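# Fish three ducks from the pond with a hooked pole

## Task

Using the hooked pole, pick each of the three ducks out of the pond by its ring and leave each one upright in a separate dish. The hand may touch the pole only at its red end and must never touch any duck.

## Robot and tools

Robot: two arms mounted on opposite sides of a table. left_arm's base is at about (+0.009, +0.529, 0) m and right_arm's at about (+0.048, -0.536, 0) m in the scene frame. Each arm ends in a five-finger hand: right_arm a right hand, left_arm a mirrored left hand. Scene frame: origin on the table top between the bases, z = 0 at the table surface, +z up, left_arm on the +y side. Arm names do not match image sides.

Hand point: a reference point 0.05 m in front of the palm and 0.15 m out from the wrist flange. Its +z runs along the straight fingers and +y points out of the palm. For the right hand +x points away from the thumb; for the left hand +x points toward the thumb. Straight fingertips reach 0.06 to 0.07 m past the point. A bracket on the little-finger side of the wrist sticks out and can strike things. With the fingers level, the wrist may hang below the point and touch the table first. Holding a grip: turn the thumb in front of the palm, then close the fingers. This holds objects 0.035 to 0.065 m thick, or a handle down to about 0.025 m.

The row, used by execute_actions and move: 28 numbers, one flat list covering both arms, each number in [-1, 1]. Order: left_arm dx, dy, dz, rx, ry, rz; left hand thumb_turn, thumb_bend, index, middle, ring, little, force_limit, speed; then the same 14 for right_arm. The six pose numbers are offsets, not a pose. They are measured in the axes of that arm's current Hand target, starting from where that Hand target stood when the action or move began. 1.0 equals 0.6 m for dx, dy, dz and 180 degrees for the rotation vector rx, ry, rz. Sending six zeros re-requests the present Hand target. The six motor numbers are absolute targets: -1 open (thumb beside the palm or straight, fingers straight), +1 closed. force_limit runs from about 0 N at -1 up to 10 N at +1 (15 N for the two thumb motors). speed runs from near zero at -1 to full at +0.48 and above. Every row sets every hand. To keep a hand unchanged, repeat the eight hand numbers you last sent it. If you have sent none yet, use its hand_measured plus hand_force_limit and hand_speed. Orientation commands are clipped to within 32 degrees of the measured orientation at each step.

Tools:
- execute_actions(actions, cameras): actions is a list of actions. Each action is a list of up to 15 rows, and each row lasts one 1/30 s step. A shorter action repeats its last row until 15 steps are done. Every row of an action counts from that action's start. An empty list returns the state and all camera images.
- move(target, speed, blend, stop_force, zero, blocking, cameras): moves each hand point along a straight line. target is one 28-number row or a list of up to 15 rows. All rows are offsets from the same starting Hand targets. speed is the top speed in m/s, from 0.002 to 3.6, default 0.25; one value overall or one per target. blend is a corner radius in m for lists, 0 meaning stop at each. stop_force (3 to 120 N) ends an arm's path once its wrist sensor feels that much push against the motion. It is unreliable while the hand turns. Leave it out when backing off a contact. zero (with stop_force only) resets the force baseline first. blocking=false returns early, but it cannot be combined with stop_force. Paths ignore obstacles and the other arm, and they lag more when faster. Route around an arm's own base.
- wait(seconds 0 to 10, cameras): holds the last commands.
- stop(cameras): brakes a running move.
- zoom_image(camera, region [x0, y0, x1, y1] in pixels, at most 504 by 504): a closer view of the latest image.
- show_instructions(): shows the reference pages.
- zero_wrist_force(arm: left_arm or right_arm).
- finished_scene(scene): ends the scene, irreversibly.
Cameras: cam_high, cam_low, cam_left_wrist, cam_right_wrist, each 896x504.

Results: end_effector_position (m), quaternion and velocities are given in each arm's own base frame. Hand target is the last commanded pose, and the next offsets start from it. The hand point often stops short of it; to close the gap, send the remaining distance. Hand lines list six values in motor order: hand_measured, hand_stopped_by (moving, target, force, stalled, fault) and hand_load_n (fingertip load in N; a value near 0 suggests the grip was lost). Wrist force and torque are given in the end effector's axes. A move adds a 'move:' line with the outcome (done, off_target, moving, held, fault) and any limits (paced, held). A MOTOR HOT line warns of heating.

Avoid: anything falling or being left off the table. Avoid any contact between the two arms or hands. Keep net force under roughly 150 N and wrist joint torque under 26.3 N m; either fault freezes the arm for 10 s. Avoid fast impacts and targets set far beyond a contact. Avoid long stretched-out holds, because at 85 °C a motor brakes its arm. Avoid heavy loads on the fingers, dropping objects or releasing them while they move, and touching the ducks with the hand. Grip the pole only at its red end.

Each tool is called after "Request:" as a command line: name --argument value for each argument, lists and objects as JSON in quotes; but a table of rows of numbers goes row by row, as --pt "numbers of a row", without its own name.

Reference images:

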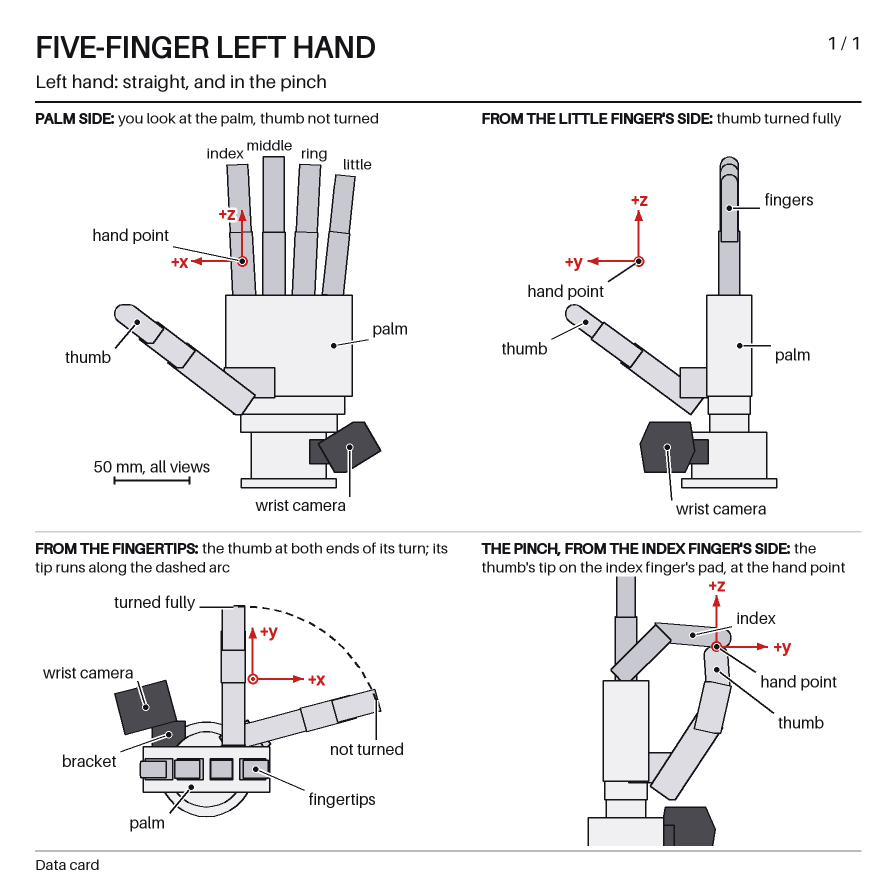

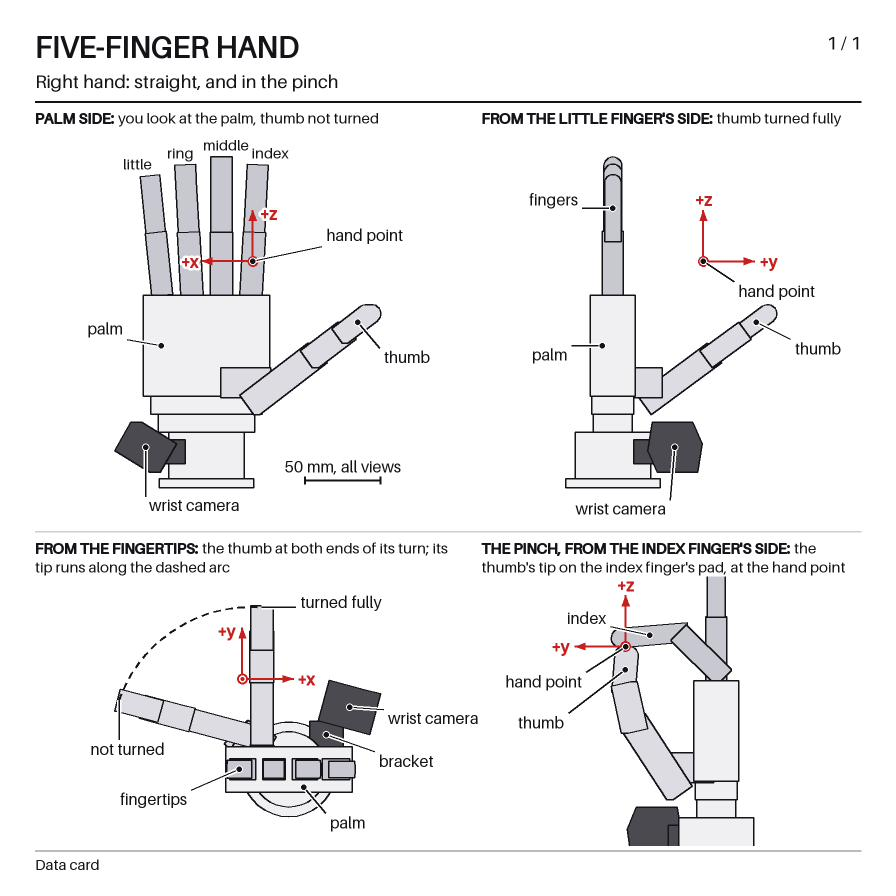

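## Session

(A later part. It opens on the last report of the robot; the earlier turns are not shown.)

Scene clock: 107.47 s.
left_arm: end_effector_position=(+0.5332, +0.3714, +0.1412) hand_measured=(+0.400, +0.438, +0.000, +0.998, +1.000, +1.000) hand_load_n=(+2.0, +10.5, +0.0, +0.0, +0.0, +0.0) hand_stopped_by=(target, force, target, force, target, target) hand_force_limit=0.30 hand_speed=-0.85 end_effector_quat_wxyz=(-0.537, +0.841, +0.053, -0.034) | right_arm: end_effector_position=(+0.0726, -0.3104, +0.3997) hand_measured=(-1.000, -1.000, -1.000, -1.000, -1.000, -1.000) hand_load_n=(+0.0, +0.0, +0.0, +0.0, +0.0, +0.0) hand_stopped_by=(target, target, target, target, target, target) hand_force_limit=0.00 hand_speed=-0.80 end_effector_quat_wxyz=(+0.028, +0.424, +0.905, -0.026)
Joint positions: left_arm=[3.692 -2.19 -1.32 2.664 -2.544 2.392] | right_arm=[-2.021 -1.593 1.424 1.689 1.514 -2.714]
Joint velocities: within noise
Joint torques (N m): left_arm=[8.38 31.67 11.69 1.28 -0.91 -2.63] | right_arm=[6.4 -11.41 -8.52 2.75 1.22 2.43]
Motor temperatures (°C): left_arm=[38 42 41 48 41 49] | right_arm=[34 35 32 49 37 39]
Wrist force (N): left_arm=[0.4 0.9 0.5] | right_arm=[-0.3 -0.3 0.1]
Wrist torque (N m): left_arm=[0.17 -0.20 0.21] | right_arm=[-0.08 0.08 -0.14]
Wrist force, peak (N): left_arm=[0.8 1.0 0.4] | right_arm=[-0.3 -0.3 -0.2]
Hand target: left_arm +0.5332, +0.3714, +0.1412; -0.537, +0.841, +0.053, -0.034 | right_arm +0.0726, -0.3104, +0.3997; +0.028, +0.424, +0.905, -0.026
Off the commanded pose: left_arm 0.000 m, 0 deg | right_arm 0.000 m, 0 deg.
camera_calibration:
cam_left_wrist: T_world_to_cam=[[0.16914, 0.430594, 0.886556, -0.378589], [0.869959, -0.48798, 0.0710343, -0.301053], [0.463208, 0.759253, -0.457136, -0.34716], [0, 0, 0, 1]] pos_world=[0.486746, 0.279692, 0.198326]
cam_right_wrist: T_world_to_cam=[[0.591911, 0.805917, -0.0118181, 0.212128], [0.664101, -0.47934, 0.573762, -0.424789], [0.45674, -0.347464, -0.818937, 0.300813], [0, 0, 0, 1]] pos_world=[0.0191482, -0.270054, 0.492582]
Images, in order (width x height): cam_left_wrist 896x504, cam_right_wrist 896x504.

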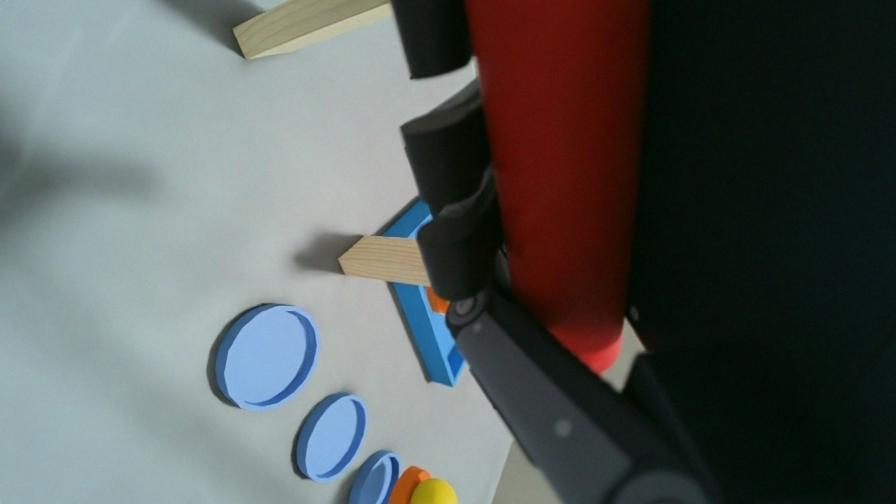

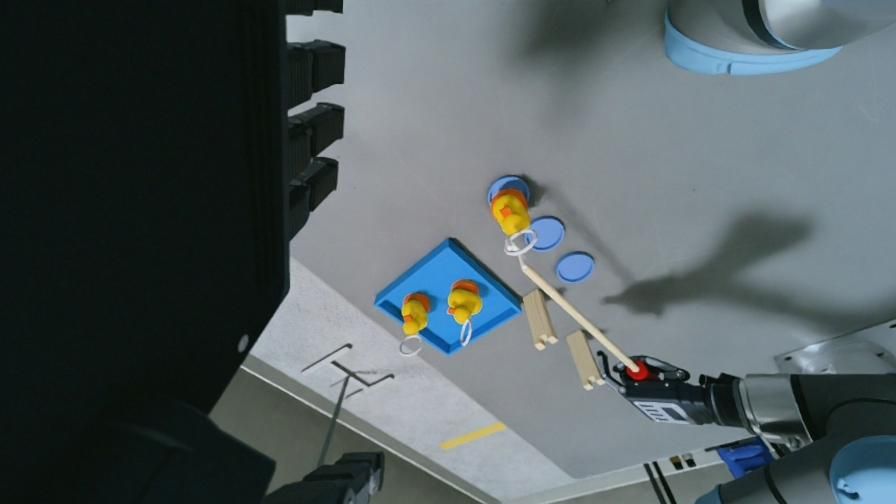

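Request:
wait --seconds 1.5 --cameras '["cam_right_wrist", "cam_high", "cam_left_wrist"]'

Request:
zoom_image --camera "cam_right_wrist" --region '[475, 165, 555, 275]'

Request:
zoom_image --camera "cam_high" --region '[330, 230, 375, 295]'

Scene clock: 109.37 s.
left_arm: end_effector_position=(+0.5332, +0.3714, +0.1412) hand_measured=(+0.400, +0.438, +0.000, +0.998, +1.000, +1.000) hand_load_n=(+2.0, +10.0, +0.0, +0.0, +0.0, +0.0) hand_stopped_by=(target, force, target, force, target, target) hand_force_limit=0.30 hand_speed=-0.85 end_effector_quat_wxyz=(-0.537, +0.841, +0.053, -0.034) | right_arm: end_effector_position=(+0.0726, -0.3104, +0.3997) hand_measured=(-1.000, -1.000, -1.000, -1.000, -1.000, -1.000) hand_load_n=(+0.0, +0.0, +0.0, +0.0, +0.0, +0.0) hand_stopped_by=(target, target, target, target, target, target) hand_force_limit=0.00 hand_speed=-0.80 end_effector_quat_wxyz=(+0.028, +0.424, +0.905, -0.026)
Joint positions: left_arm=[3.692 -2.19 -1.32 2.664 -2.544 2.392] | right_arm=[-2.021 -1.593 1.424 1.689 1.514 -2.714]
Joint torques (N m): left_arm=[8.11 31.36 11.39 1.11 -2.17 -2.63] | right_arm=[6.24 -10.92 -9.24 2.7 1.2 2.46]
Wrist force (N): left_arm=[0.5 0.9 0.4] | right_arm=[-0.1 -0.2 -0.1]
Wrist torque (N m): left_arm=[0.17 -0.20 0.21] | right_arm=[-0.05 0.06 -0.13]
Wrist force, peak (N): left_arm=[0.5 1.2 0.4] | right_arm=[-0.4 -0.2 -0.3]
Hand target: left_arm +0.5332, +0.3714, +0.1412; -0.537, +0.841, +0.053, -0.034 | right_arm +0.0726, -0.3104, +0.3997; +0.028, +0.424, +0.905, -0.026
Off the commanded pose: left_arm 0.000 m, 0 deg | right_arm 0.000 m, 0 deg.
wait: 1.50 s; at rest from the start
camera_calibration:
cam_left_wrist: T_world_to_cam=[[0.16914, 0.430594, 0.886556, -0.378589], [0.869959, -0.48798, 0.0710343, -0.301053], [0.463208, 0.759253, -0.457136, -0.34716], [0, 0, 0, 1]] pos_world=[0.486746, 0.279692, 0.198326]
cam_right_wrist: T_world_to_cam=[[0.591911, 0.805917, -0.0118181, 0.212128], [0.664101, -0.47934, 0.573762, -0.424789], [0.45674, -0.347464, -0.818937, 0.300813], [0, 0, 0, 1]] pos_world=[0.0191482, -0.270054, 0.492582]
Images, in order (width x height): cam_high 896x504, cam_left_wrist 896x504, cam_right_wrist 896x504.

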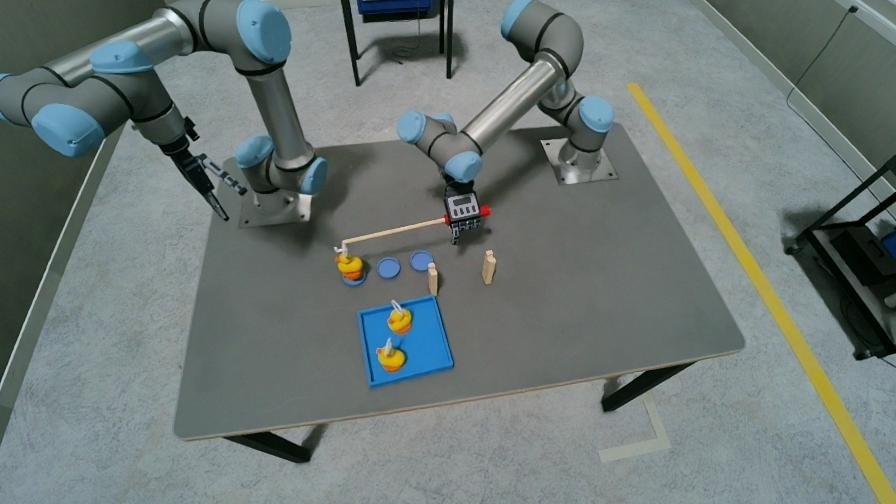

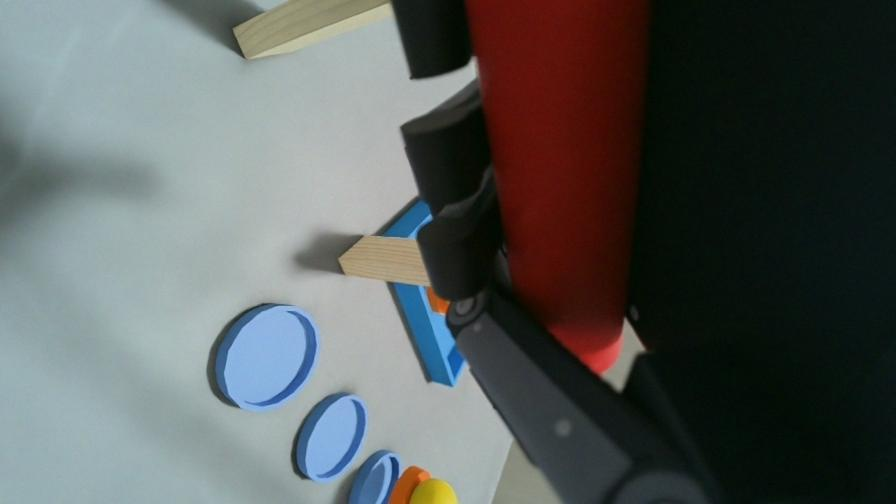

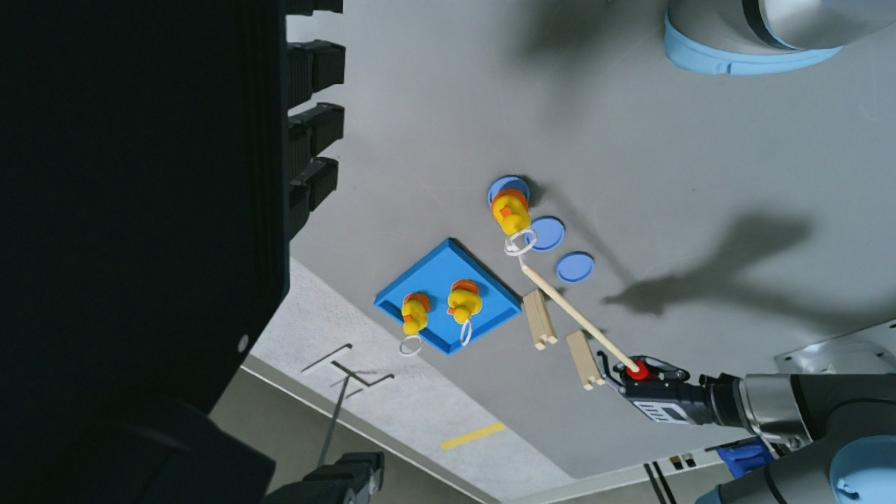

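Scaled by 4.582.

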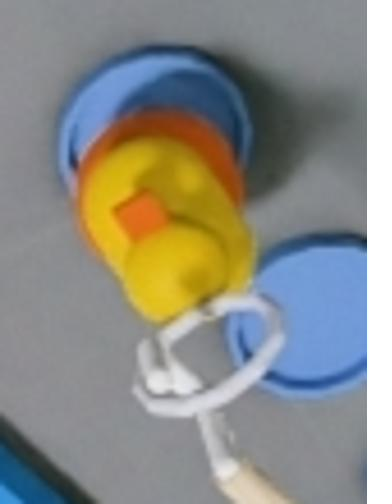

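Scaled by 7.754.

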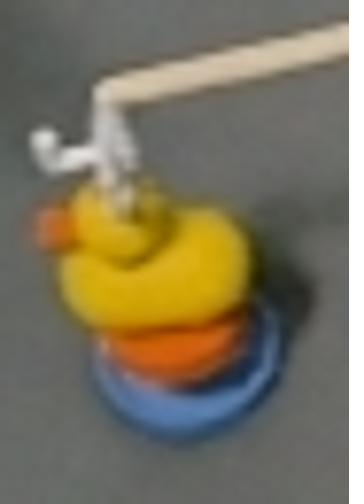

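Request:
move --target '[-0.0006, 0.0475, 0.0165, 0, 0, 0, 0.4, 0.95, 0.0, 1, 1, 1, 0.3, -0.85, 0, 0, 0, 0, 0, 0, -1, -1, -1, -1, -1, -1, 0, -0.8]' --speed 0.02 --cameras '["cam_right_wrist", "cam_high", "cam_low"]'

Request:
zoom_image --camera "cam_right_wrist" --region '[475, 165, 555, 275]'

Request:
zoom_image --camera "cam_high" --region '[330, 230, 375, 295]'

Request:
zoom_image --camera "cam_low" --region '[295, 245, 345, 295]'

Scene clock: 113.00 s.
left_arm: end_effector_position=(+0.5332, +0.3683, +0.1110) hand_measured=(+0.400, +0.438, +0.000, +0.998, +1.000, +1.000) hand_load_n=(+2.0, +10.5, +0.0, +0.0, +0.0, -0.5) hand_stopped_by=(target, force, target, force, target, target) hand_force_limit=0.30 hand_speed=-0.85 end_effector_quat_wxyz=(-0.537, +0.841, +0.053, -0.034) | right_arm: end_effector_position=(+0.0726, -0.3104, +0.3997) hand_measured=(-1.000, -1.000, -1.000, -1.000, -1.000, -1.000) hand_load_n=(+0.0, +0.0, +0.0, +0.0, +0.0, +0.0) hand_stopped_by=(target, target, target, target, target, target) hand_force_limit=0.00 hand_speed=-0.80 end_effector_quat_wxyz=(+0.028, +0.424, +0.905, -0.026)
Joint positions: left_arm=[3.687 -2.217 -1.358 2.724 -2.547 2.385] | right_arm=[-2.021 -1.593 1.424 1.689 1.514 -2.714]
Joint torques (N m): left_arm=[-6.83 49.34 21.12 -2.81 -2.14 -1.71] | right_arm=[5.86 -10.96 -9.03 2.61 1.12 2.4]
Wrist force (N): left_arm=[0.6 1.0 0.3] | right_arm=[-0.3 -0.3 -0.1]
Wrist torque (N m): left_arm=[0.22 -0.23 0.36] | right_arm=[-0.06 0.08 -0.14]
Wrist force, peak (N): left_arm=[0.8 1.2 0.1] | right_arm=[-0.4 -0.3 -0.1]
Hand target: left_arm +0.5332, +0.3684, +0.1112; -0.537, +0.841, +0.053, -0.034 | right_arm +0.0726, -0.3104, +0.3997; +0.028, +0.424, +0.905, -0.026
Off the commanded pose: left_arm 0.000 m, 0 deg | right_arm 0.000 m, 0 deg.
move: done
camera_calibration:
cam_right_wrist: T_world_to_cam=[[0.591911, 0.805917, -0.0118181, 0.212128], [0.664101, -0.47934, 0.573762, -0.424789], [0.45674, -0.347464, -0.818937, 0.300813], [0, 0, 0, 1]] pos_world=[0.0191482, -0.270054, 0.492582]
Images, in order (width x height): cam_high 896x504, cam_low 896x504, cam_right_wrist 896x504.

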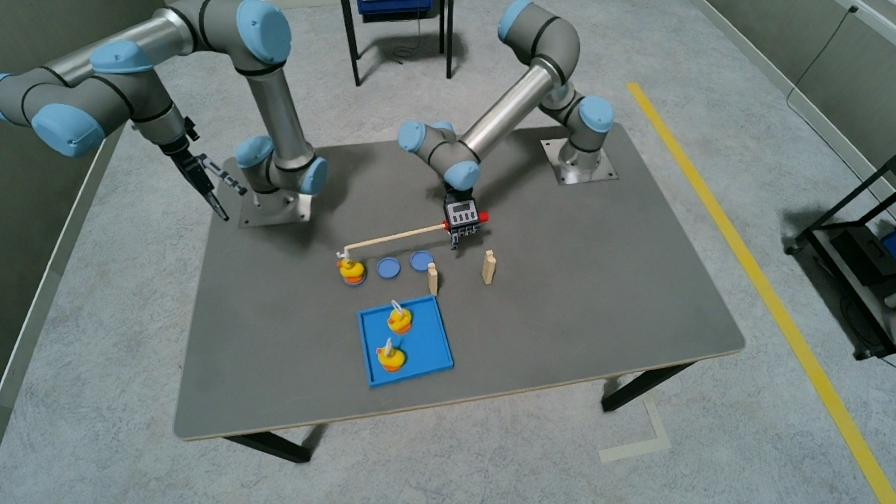

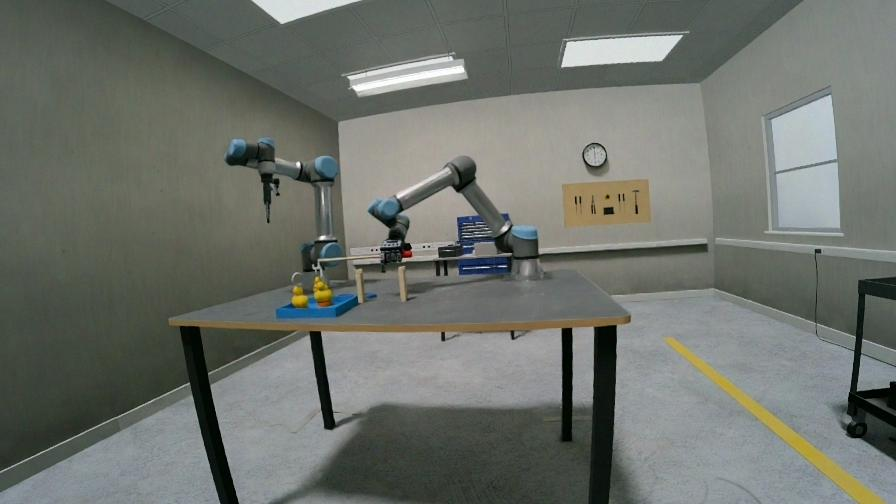

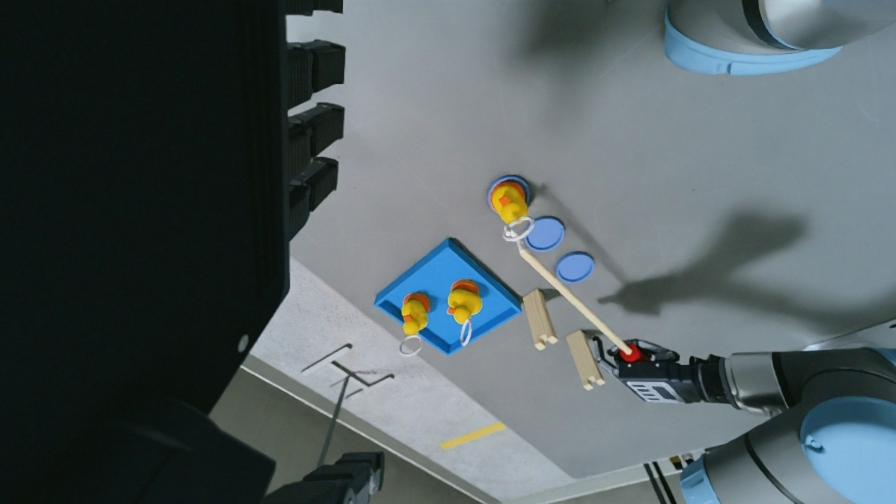

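Scaled by 4.582.

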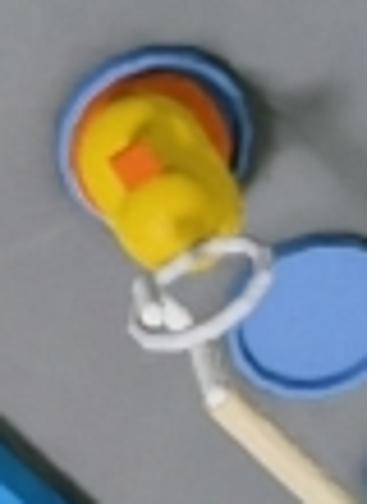

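Scaled by 7.754.

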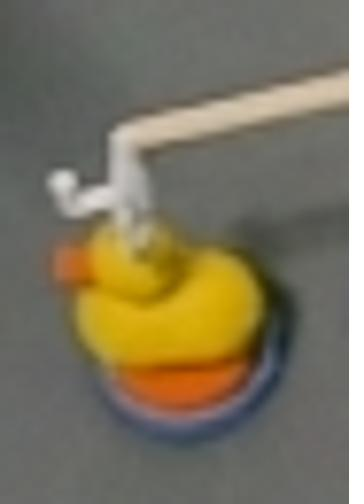

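Scaled by 10.080.

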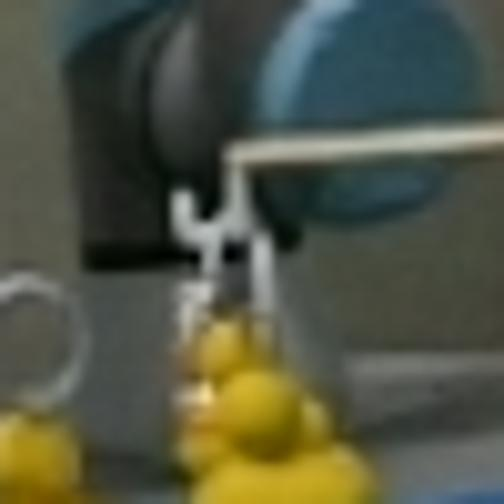

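Request:
move --target '[0, 0.0325, 0.0151, 0, 0, 0, 0.4, 0.95, 0.0, 1, 1, 1, 0.3, -0.85, 0, 0, 0, 0, 0, 0, -1, -1, -1, -1, -1, -1, 0, -0.8]' --speed 0.02 --cameras '["cam_right_wrist", "cam_high", "cam_low"]'

Request:
zoom_image --camera "cam_right_wrist" --region '[475, 165, 555, 275]'

Request:
zoom_image --camera "cam_high" --region '[330, 230, 375, 295]'

Request:
zoom_image --camera "cam_low" --region '[295, 245, 345, 295]'

Scene clock: 114.67 s.
left_arm: end_effector_position=(+0.5332, +0.3683, +0.0895) hand_measured=(+0.400, +0.438, +0.000, +0.998, +1.000, +1.000) hand_load_n=(+2.5, +10.0, +0.0, +0.0, +0.0, +0.0) hand_stopped_by=(target, force, target, force, target, target) hand_force_limit=0.30 hand_speed=-0.85 end_effector_quat_wxyz=(-0.537, +0.841, +0.053, -0.034) | right_arm: end_effector_position=(+0.0726, -0.3104, +0.3997) hand_measured=(-1.000, -1.000, -1.000, -1.000, -1.000, -1.000) hand_load_n=(+0.0, +0.0, +0.0, +0.0, +0.0, +0.0) hand_stopped_by=(target, target, target, target, target, target) hand_force_limit=0.00 hand_speed=-0.80 end_effector_quat_wxyz=(+0.028, +0.424, +0.905, -0.026)
Joint positions: left_arm=[3.687 -2.24 -1.38 2.768 -2.547 2.385] | right_arm=[-2.021 -1.593 1.424 1.689 1.514 -2.714]
Joint torques (N m): left_arm=[8.26 49.68 19.5 -3.08 0.21 2.85] | right_arm=[5.87 -10.84 -8.81 2.62 1.13 2.47]
Wrist force (N): left_arm=[0.7 0.1 0.3] | right_arm=[-0.2 -0.2 0.1]
Wrist torque (N m): left_arm=[0.15 -0.18 0.20] | right_arm=[-0.05 0.06 -0.13]
Wrist force, peak (N): left_arm=[0.5 1.1 0.3] | right_arm=[-0.4 -0.2 -0.2]
Hand target: left_arm +0.5332, +0.3683, +0.0897; -0.537, +0.841, +0.053, -0.034 | right_arm +0.0726, -0.3104, +0.3997; +0.028, +0.424, +0.905, -0.026
Off the commanded pose: left_arm 0.000 m, 0 deg | right_arm 0.000 m, 0 deg.
move: done
camera_calibration:
cam_right_wrist: T_world_to_cam=[[0.591911, 0.805917, -0.0118181, 0.212128], [0.664101, -0.47934, 0.573762, -0.424789], [0.45674, -0.347464, -0.818937, 0.300813], [0, 0, 0, 1]] pos_world=[0.0191482, -0.270054, 0.492582]
Images, in order (width x height): cam_high 896x504, cam_low 896x504, cam_right_wrist 896x504.

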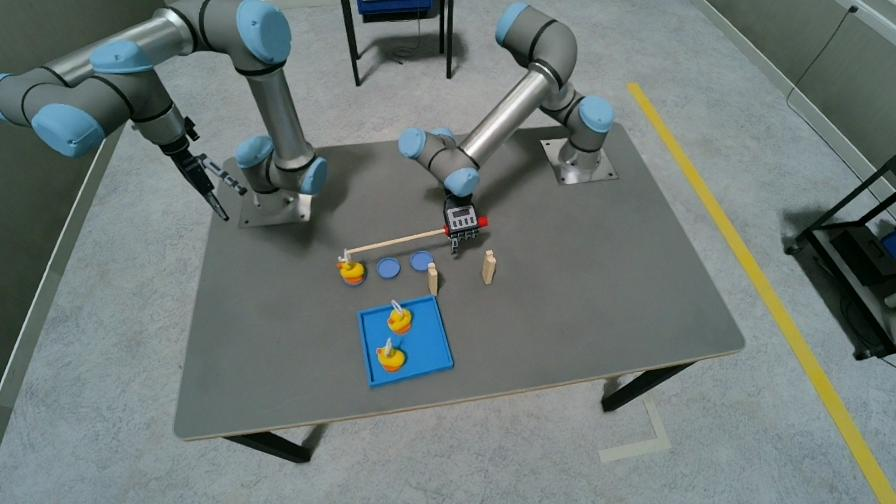

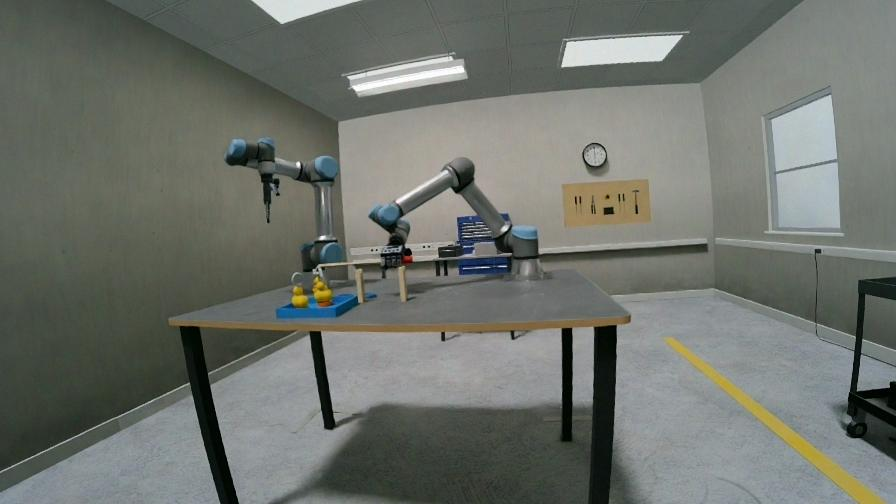

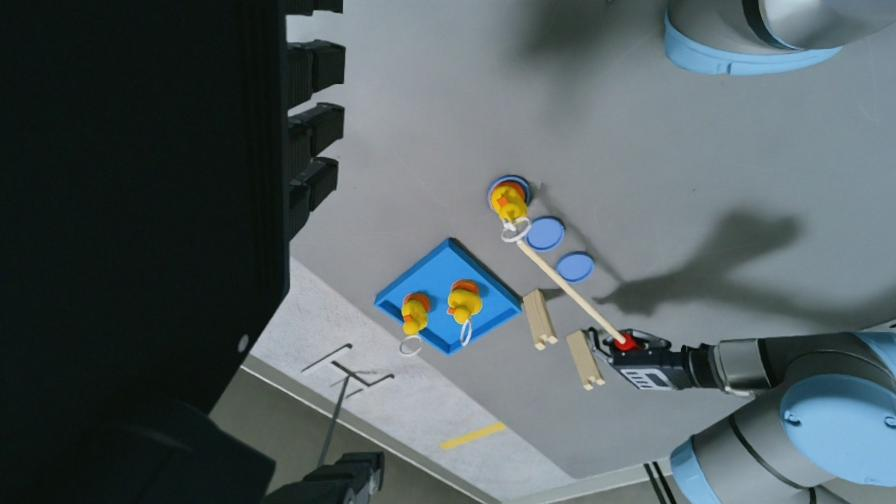

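Scaled by 4.582.

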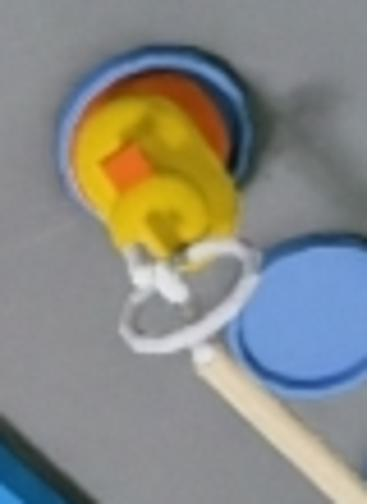

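Scaled by 7.754.

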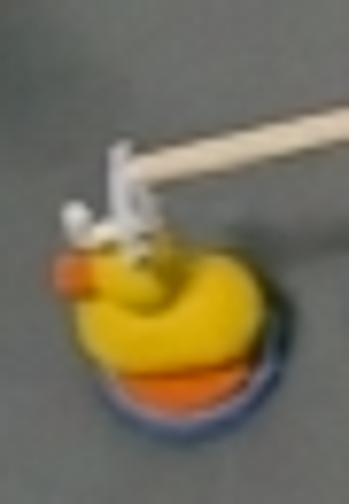

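Scaled by 10.080.

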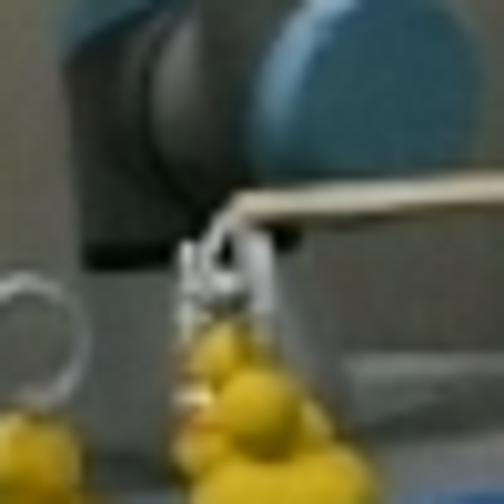

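Request:
zoom_image --camera "cam_right_wrist" --region '[495, 205, 540, 255]'

Request:
zoom_image --camera "cam_low" --region '[308, 260, 328, 285]'

Request:
zoom_image --camera "cam_high" --region '[335, 245, 360, 275]'

Scaled by 10.080.

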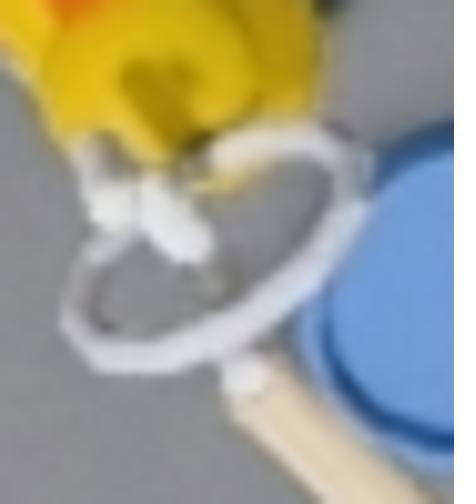

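Scaled by 20.160.

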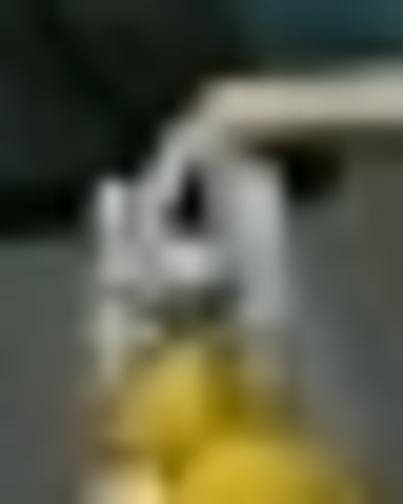

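Scaled by 16.800.

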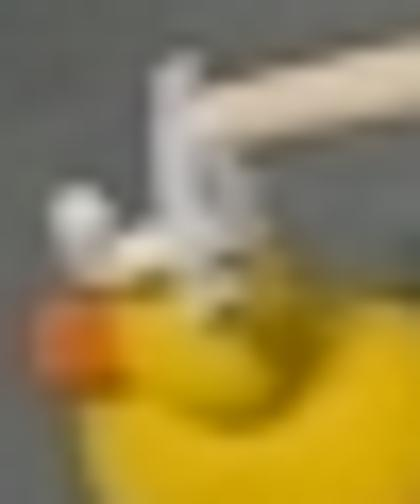

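Request:
move --pt "-0.0067 0.0045 0.0022 0 0 0 0.4 0.95 0.0 1 1 1 0.3 -0.85 0 0 0 0 0 0 -1 -1 -1 -1 -1 -1 0 -0.8" --pt "-0.0823 0.0048 0.0017 0 0 0 0.4 0.95 0.0 1 1 1 0.3 -0.85 0 0 0 0 0 0 -1 -1 -1 -1 -1 -1 0 -0.8" --speed 0.04 --blend 0.001 --cameras '["cam_right_wrist", "cam_high", "cam_low"]'

Request:
zoom_image --camera "cam_right_wrist" --region '[475, 165, 555, 275]'

Request:
zoom_image --camera "cam_high" --region '[330, 230, 375, 295]'

Scene clock: 118.10 s.
left_arm: end_effector_position=(+0.4842, +0.3620, +0.0867) hand_measured=(+0.400, +0.438, +0.000, +0.998, +1.000, +1.000) hand_load_n=(+2.5, +10.0, +0.0, +0.0, +0.0, +0.0) hand_stopped_by=(target, force, target, force, target, target) hand_force_limit=0.30 hand_speed=-0.85 end_effector_quat_wxyz=(-0.537, +0.841, +0.053, -0.034) end_effector_velocity=(+0.000, +0.000, -0.001) end_effector_angular_velocity=(-0.002, +0.005, +0.000) | right_arm: end_effector_position=(+0.0726, -0.3104, +0.3997) hand_measured=(-1.000, -1.000, -1.000, -1.000, -1.000, -1.000) hand_load_n=(+0.0, +0.0, +0.0, +0.0, +0.0, +0.0) hand_stopped_by=(target, target, target, target, target, target) hand_force_limit=0.00 hand_speed=-0.80 end_effector_quat_wxyz=(+0.028, +0.424, +0.905, -0.026)
Joint positions: left_arm=[3.728 -2.13 -1.567 2.889 -2.519 2.438] | right_arm=[-2.021 -1.593 1.424 1.689 1.514 -2.714]
Joint velocities: left_arm=[-0.001 -0.003 0.003 -0.006 -0.001 0] | right_arm=[within noise]
Joint torques (N m): left_arm=[-9.28 28.23 22.34 -3.21 -1.81 -2.45] | right_arm=[5.75 -10.88 -9.06 2.57 1.16 2.4]
Wrist force (N): left_arm=[0.7 0.1 0.2] | right_arm=[-0.2 -0.3 0.0]
Wrist torque (N m): left_arm=[0.13 -0.14 0.05] | right_arm=[-0.07 0.07 -0.14]
Wrist force, peak (N): left_arm=[0.8 0.5 0.2] | right_arm=[-0.5 -0.3 -0.1]
Hand target: left_arm +0.4842, +0.3619, +0.0867; -0.537, +0.841, +0.053, -0.034 | right_arm +0.0726, -0.3104, +0.3997; +0.028, +0.424, +0.905, -0.026
Off the commanded pose: left_arm 0.000 m, 0 deg | right_arm 0.000 m, 0 deg.
move: done
camera_calibration:
cam_right_wrist: T_world_to_cam=[[0.591911, 0.805917, -0.0118181, 0.212128], [0.664101, -0.47934, 0.573762, -0.424789], [0.45674, -0.347464, -0.818937, 0.300813], [0, 0, 0, 1]] pos_world=[0.0191482, -0.270054, 0.492582]
Images, in order (width x height): cam_high 896x504, cam_low 896x504, cam_right_wrist 896x504.

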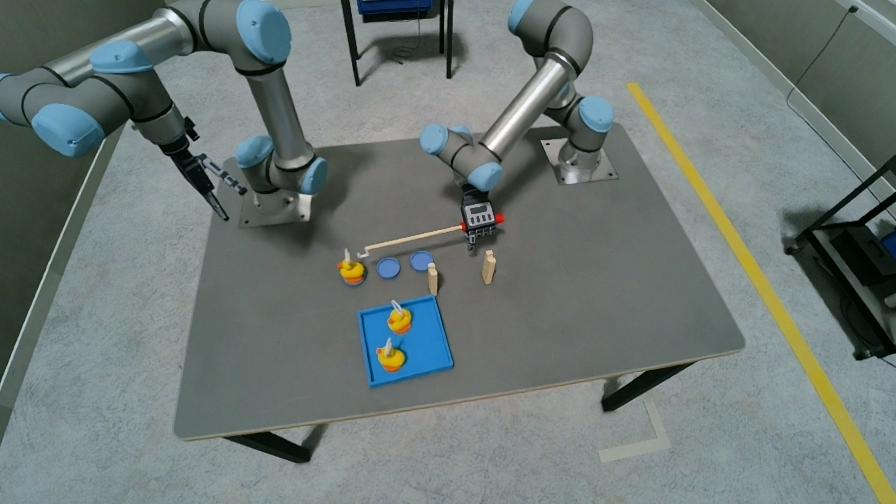

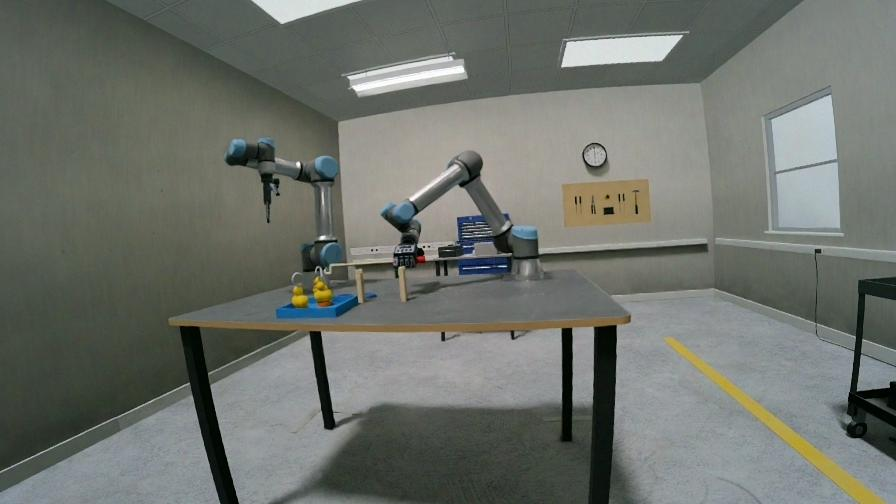

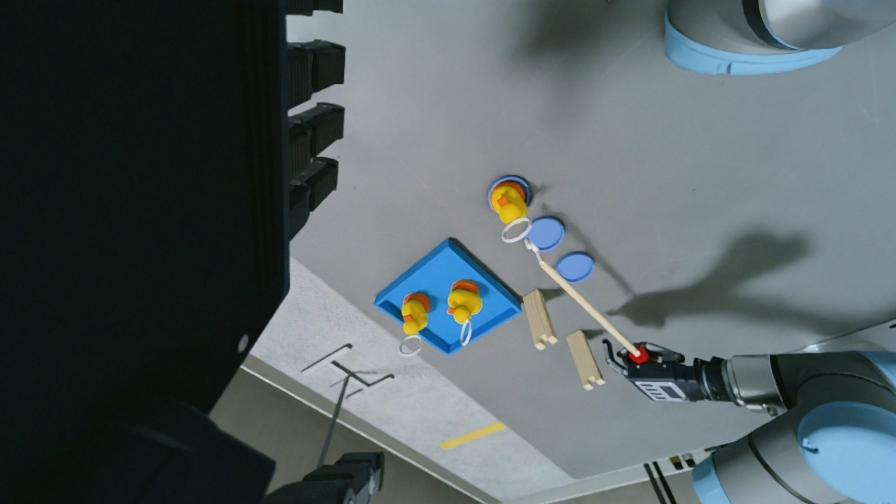

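Scaled by 4.582.

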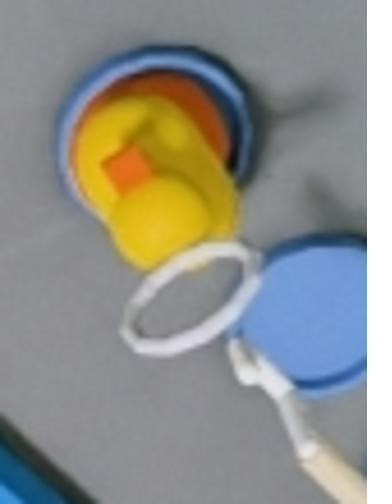

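Scaled by 7.754.

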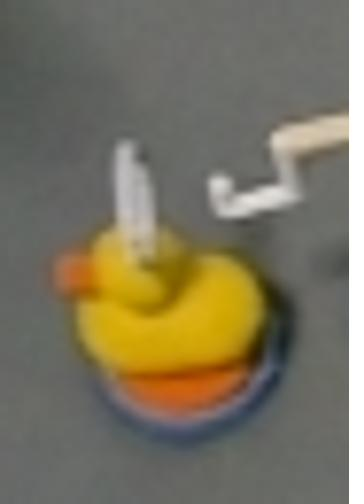

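Request:
move --pt "0 -0.2494 -0.1156 0 0 0 0.4 0.95 0.0 1 1 1 0.3 -0.85 0 0 0 0 0 0 -1 -1 -1 -1 -1 -1 0 -0.8" --pt "-0.1802 -0.4093 0.2297 0 0.0383 0.0177 0.4 0.95 0.0 1 1 1 0.3 -0.85 0 0 0 0 0 0 -1 -1 -1 -1 -1 -1 0 -0.8" --pt "-0.1802 -0.2582 0.2997 0 0.0383 0.0177 0.4 0.95 0.0 1 1 1 0.3 -0.85 0 0 0 0 0 0 -1 -1 -1 -1 -1 -1 0 -0.8" --speed 0.18 --blend '[0.04, 0.04, 0]' --cameras '["cam_right_wrist", "cam_high", "cam_low", "cam_left_wrist"]'

Request:
zoom_image --camera "cam_right_wrist" --region '[400, 270, 540, 410]'

Request:
zoom_image --camera "cam_high" --region '[360, 260, 470, 380]'

Request:
zoom_image --camera "cam_low" --region '[280, 240, 370, 320]'

Scene clock: 124.13 s.
left_arm: end_effector_position=(+0.3484, +0.5748, +0.1516) hand_measured=(+0.400, +0.438, +0.000, +0.998, +1.000, +1.000) hand_load_n=(+2.0, +10.0, +0.0, +0.0, +0.0, +0.0) hand_stopped_by=(target, force, target, force, target, target) hand_force_limit=0.30 hand_speed=-0.85 end_effector_quat_wxyz=(-0.538, +0.843, -0.003, +0.001) | right_arm: end_effector_position=(+0.0726, -0.3104, +0.3997) hand_measured=(-1.000, -1.000, -1.000, -1.000, -1.000, -1.000) hand_load_n=(+0.0, +0.0, +0.0, +0.0, +0.0, +0.0) hand_stopped_by=(target, target, target, target, target, target) hand_force_limit=0.00 hand_speed=-0.80 end_effector_quat_wxyz=(+0.028, +0.424, +0.905, -0.026)
Joint positions: left_arm=[4.286 -1.949 -1.605 3.082 -1.95 2.956] | right_arm=[-2.021 -1.593 1.424 1.689 1.514 -2.714]
Joint torques (N m): left_arm=[-10.17 33.97 14.65 2.07 1.26 2.85] | right_arm=[5.79 -11.24 -9.38 2.52 0.98 2.47]
Wrist force (N): left_arm=[0.7 0.2 0.2] | right_arm=[-0.3 -0.2 0.0]
Wrist torque (N m): left_arm=[0.14 -0.17 0.06] | right_arm=[-0.06 0.08 -0.14]
Wrist force, peak (N): left_arm=[0.5 2.5 1.2] | right_arm=[-0.5 -0.2 -0.2]
Hand target: left_arm +0.3484, +0.5749, +0.1515; -0.538, +0.843, -0.003, +0.001 | right_arm +0.0726, -0.3104, +0.3997; +0.028, +0.424, +0.905, -0.026
Off the commanded pose: left_arm 0.000 m, 0 deg | right_arm 0.000 m, 0 deg.
move: done
camera_calibration:
cam_left_wrist: T_world_to_cam=[[0.224234, 0.40473, 0.886517, -0.448453], [0.79785, -0.598604, 0.0714796, 0.0469344], [0.559602, 0.69128, -0.457141, -0.405741], [0, 0, 0, 1]] pos_world=[0.290165, 0.490078, 0.208726]
cam_right_wrist: T_world_to_cam=[[0.591911, 0.805917, -0.0118181, 0.212128], [0.664101, -0.47934, 0.573762, -0.424789], [0.45674, -0.347464, -0.818937, 0.300813], [0, 0, 0, 1]] pos_world=[0.0191482, -0.270054, 0.492582]

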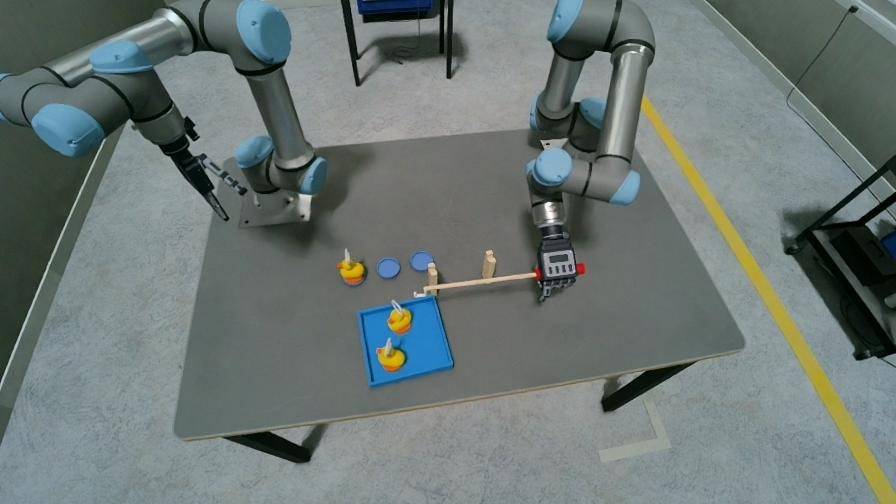

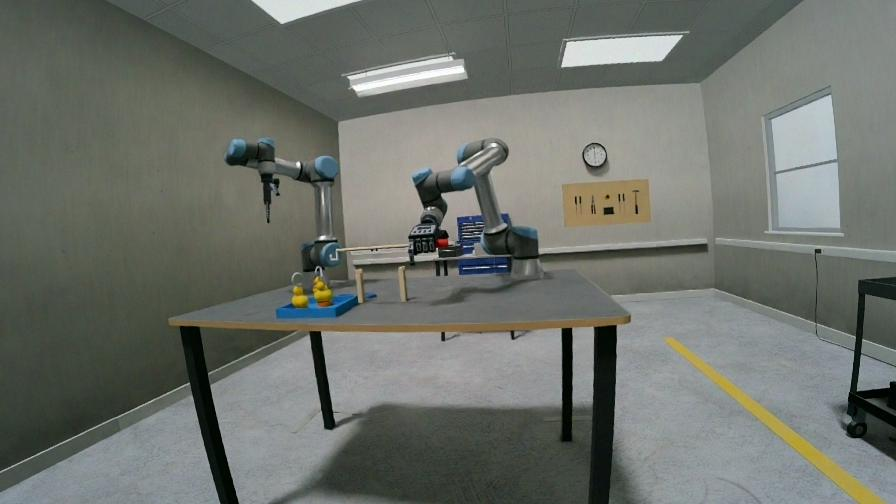

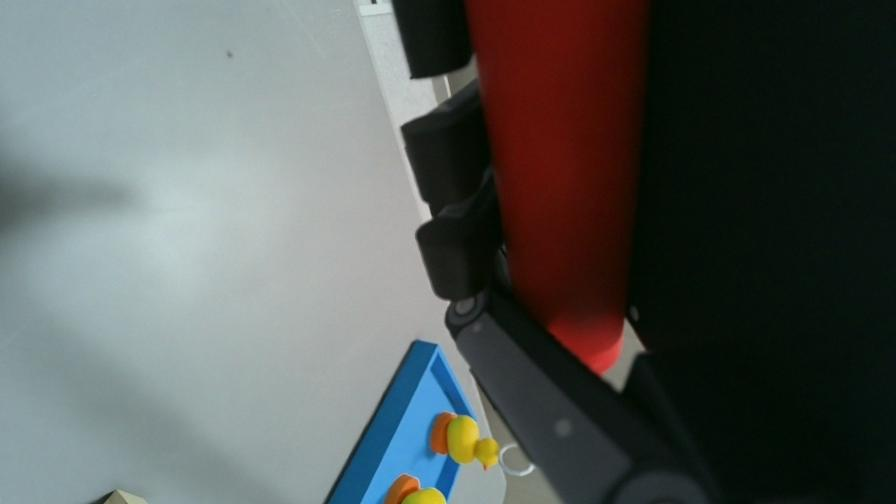

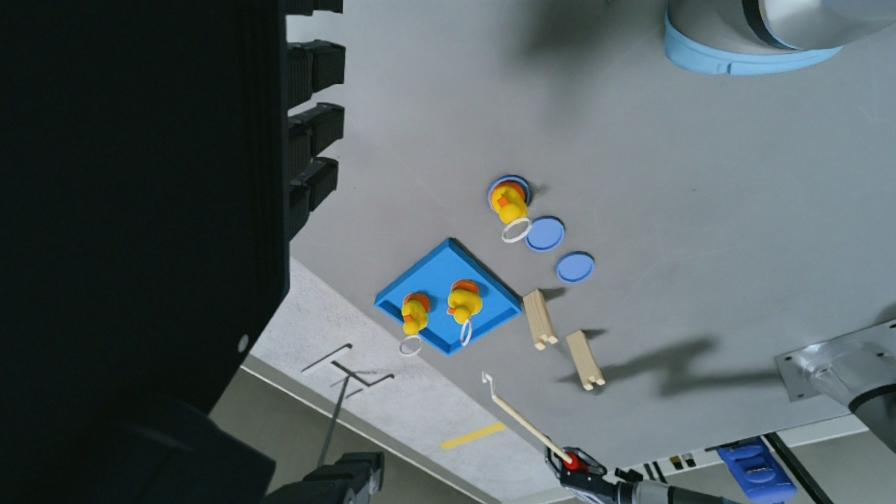

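Scaled by 3.600.

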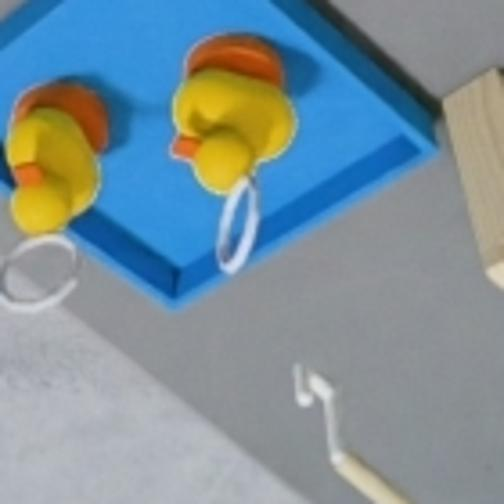

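Scaled by 4.200.

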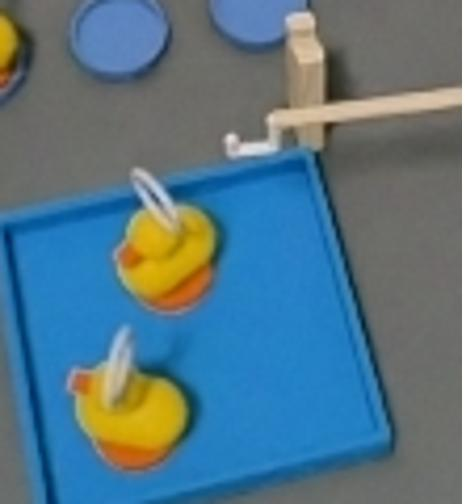

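Scaled by 5.600.

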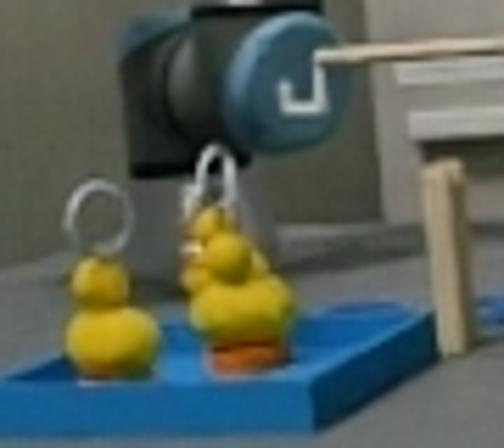

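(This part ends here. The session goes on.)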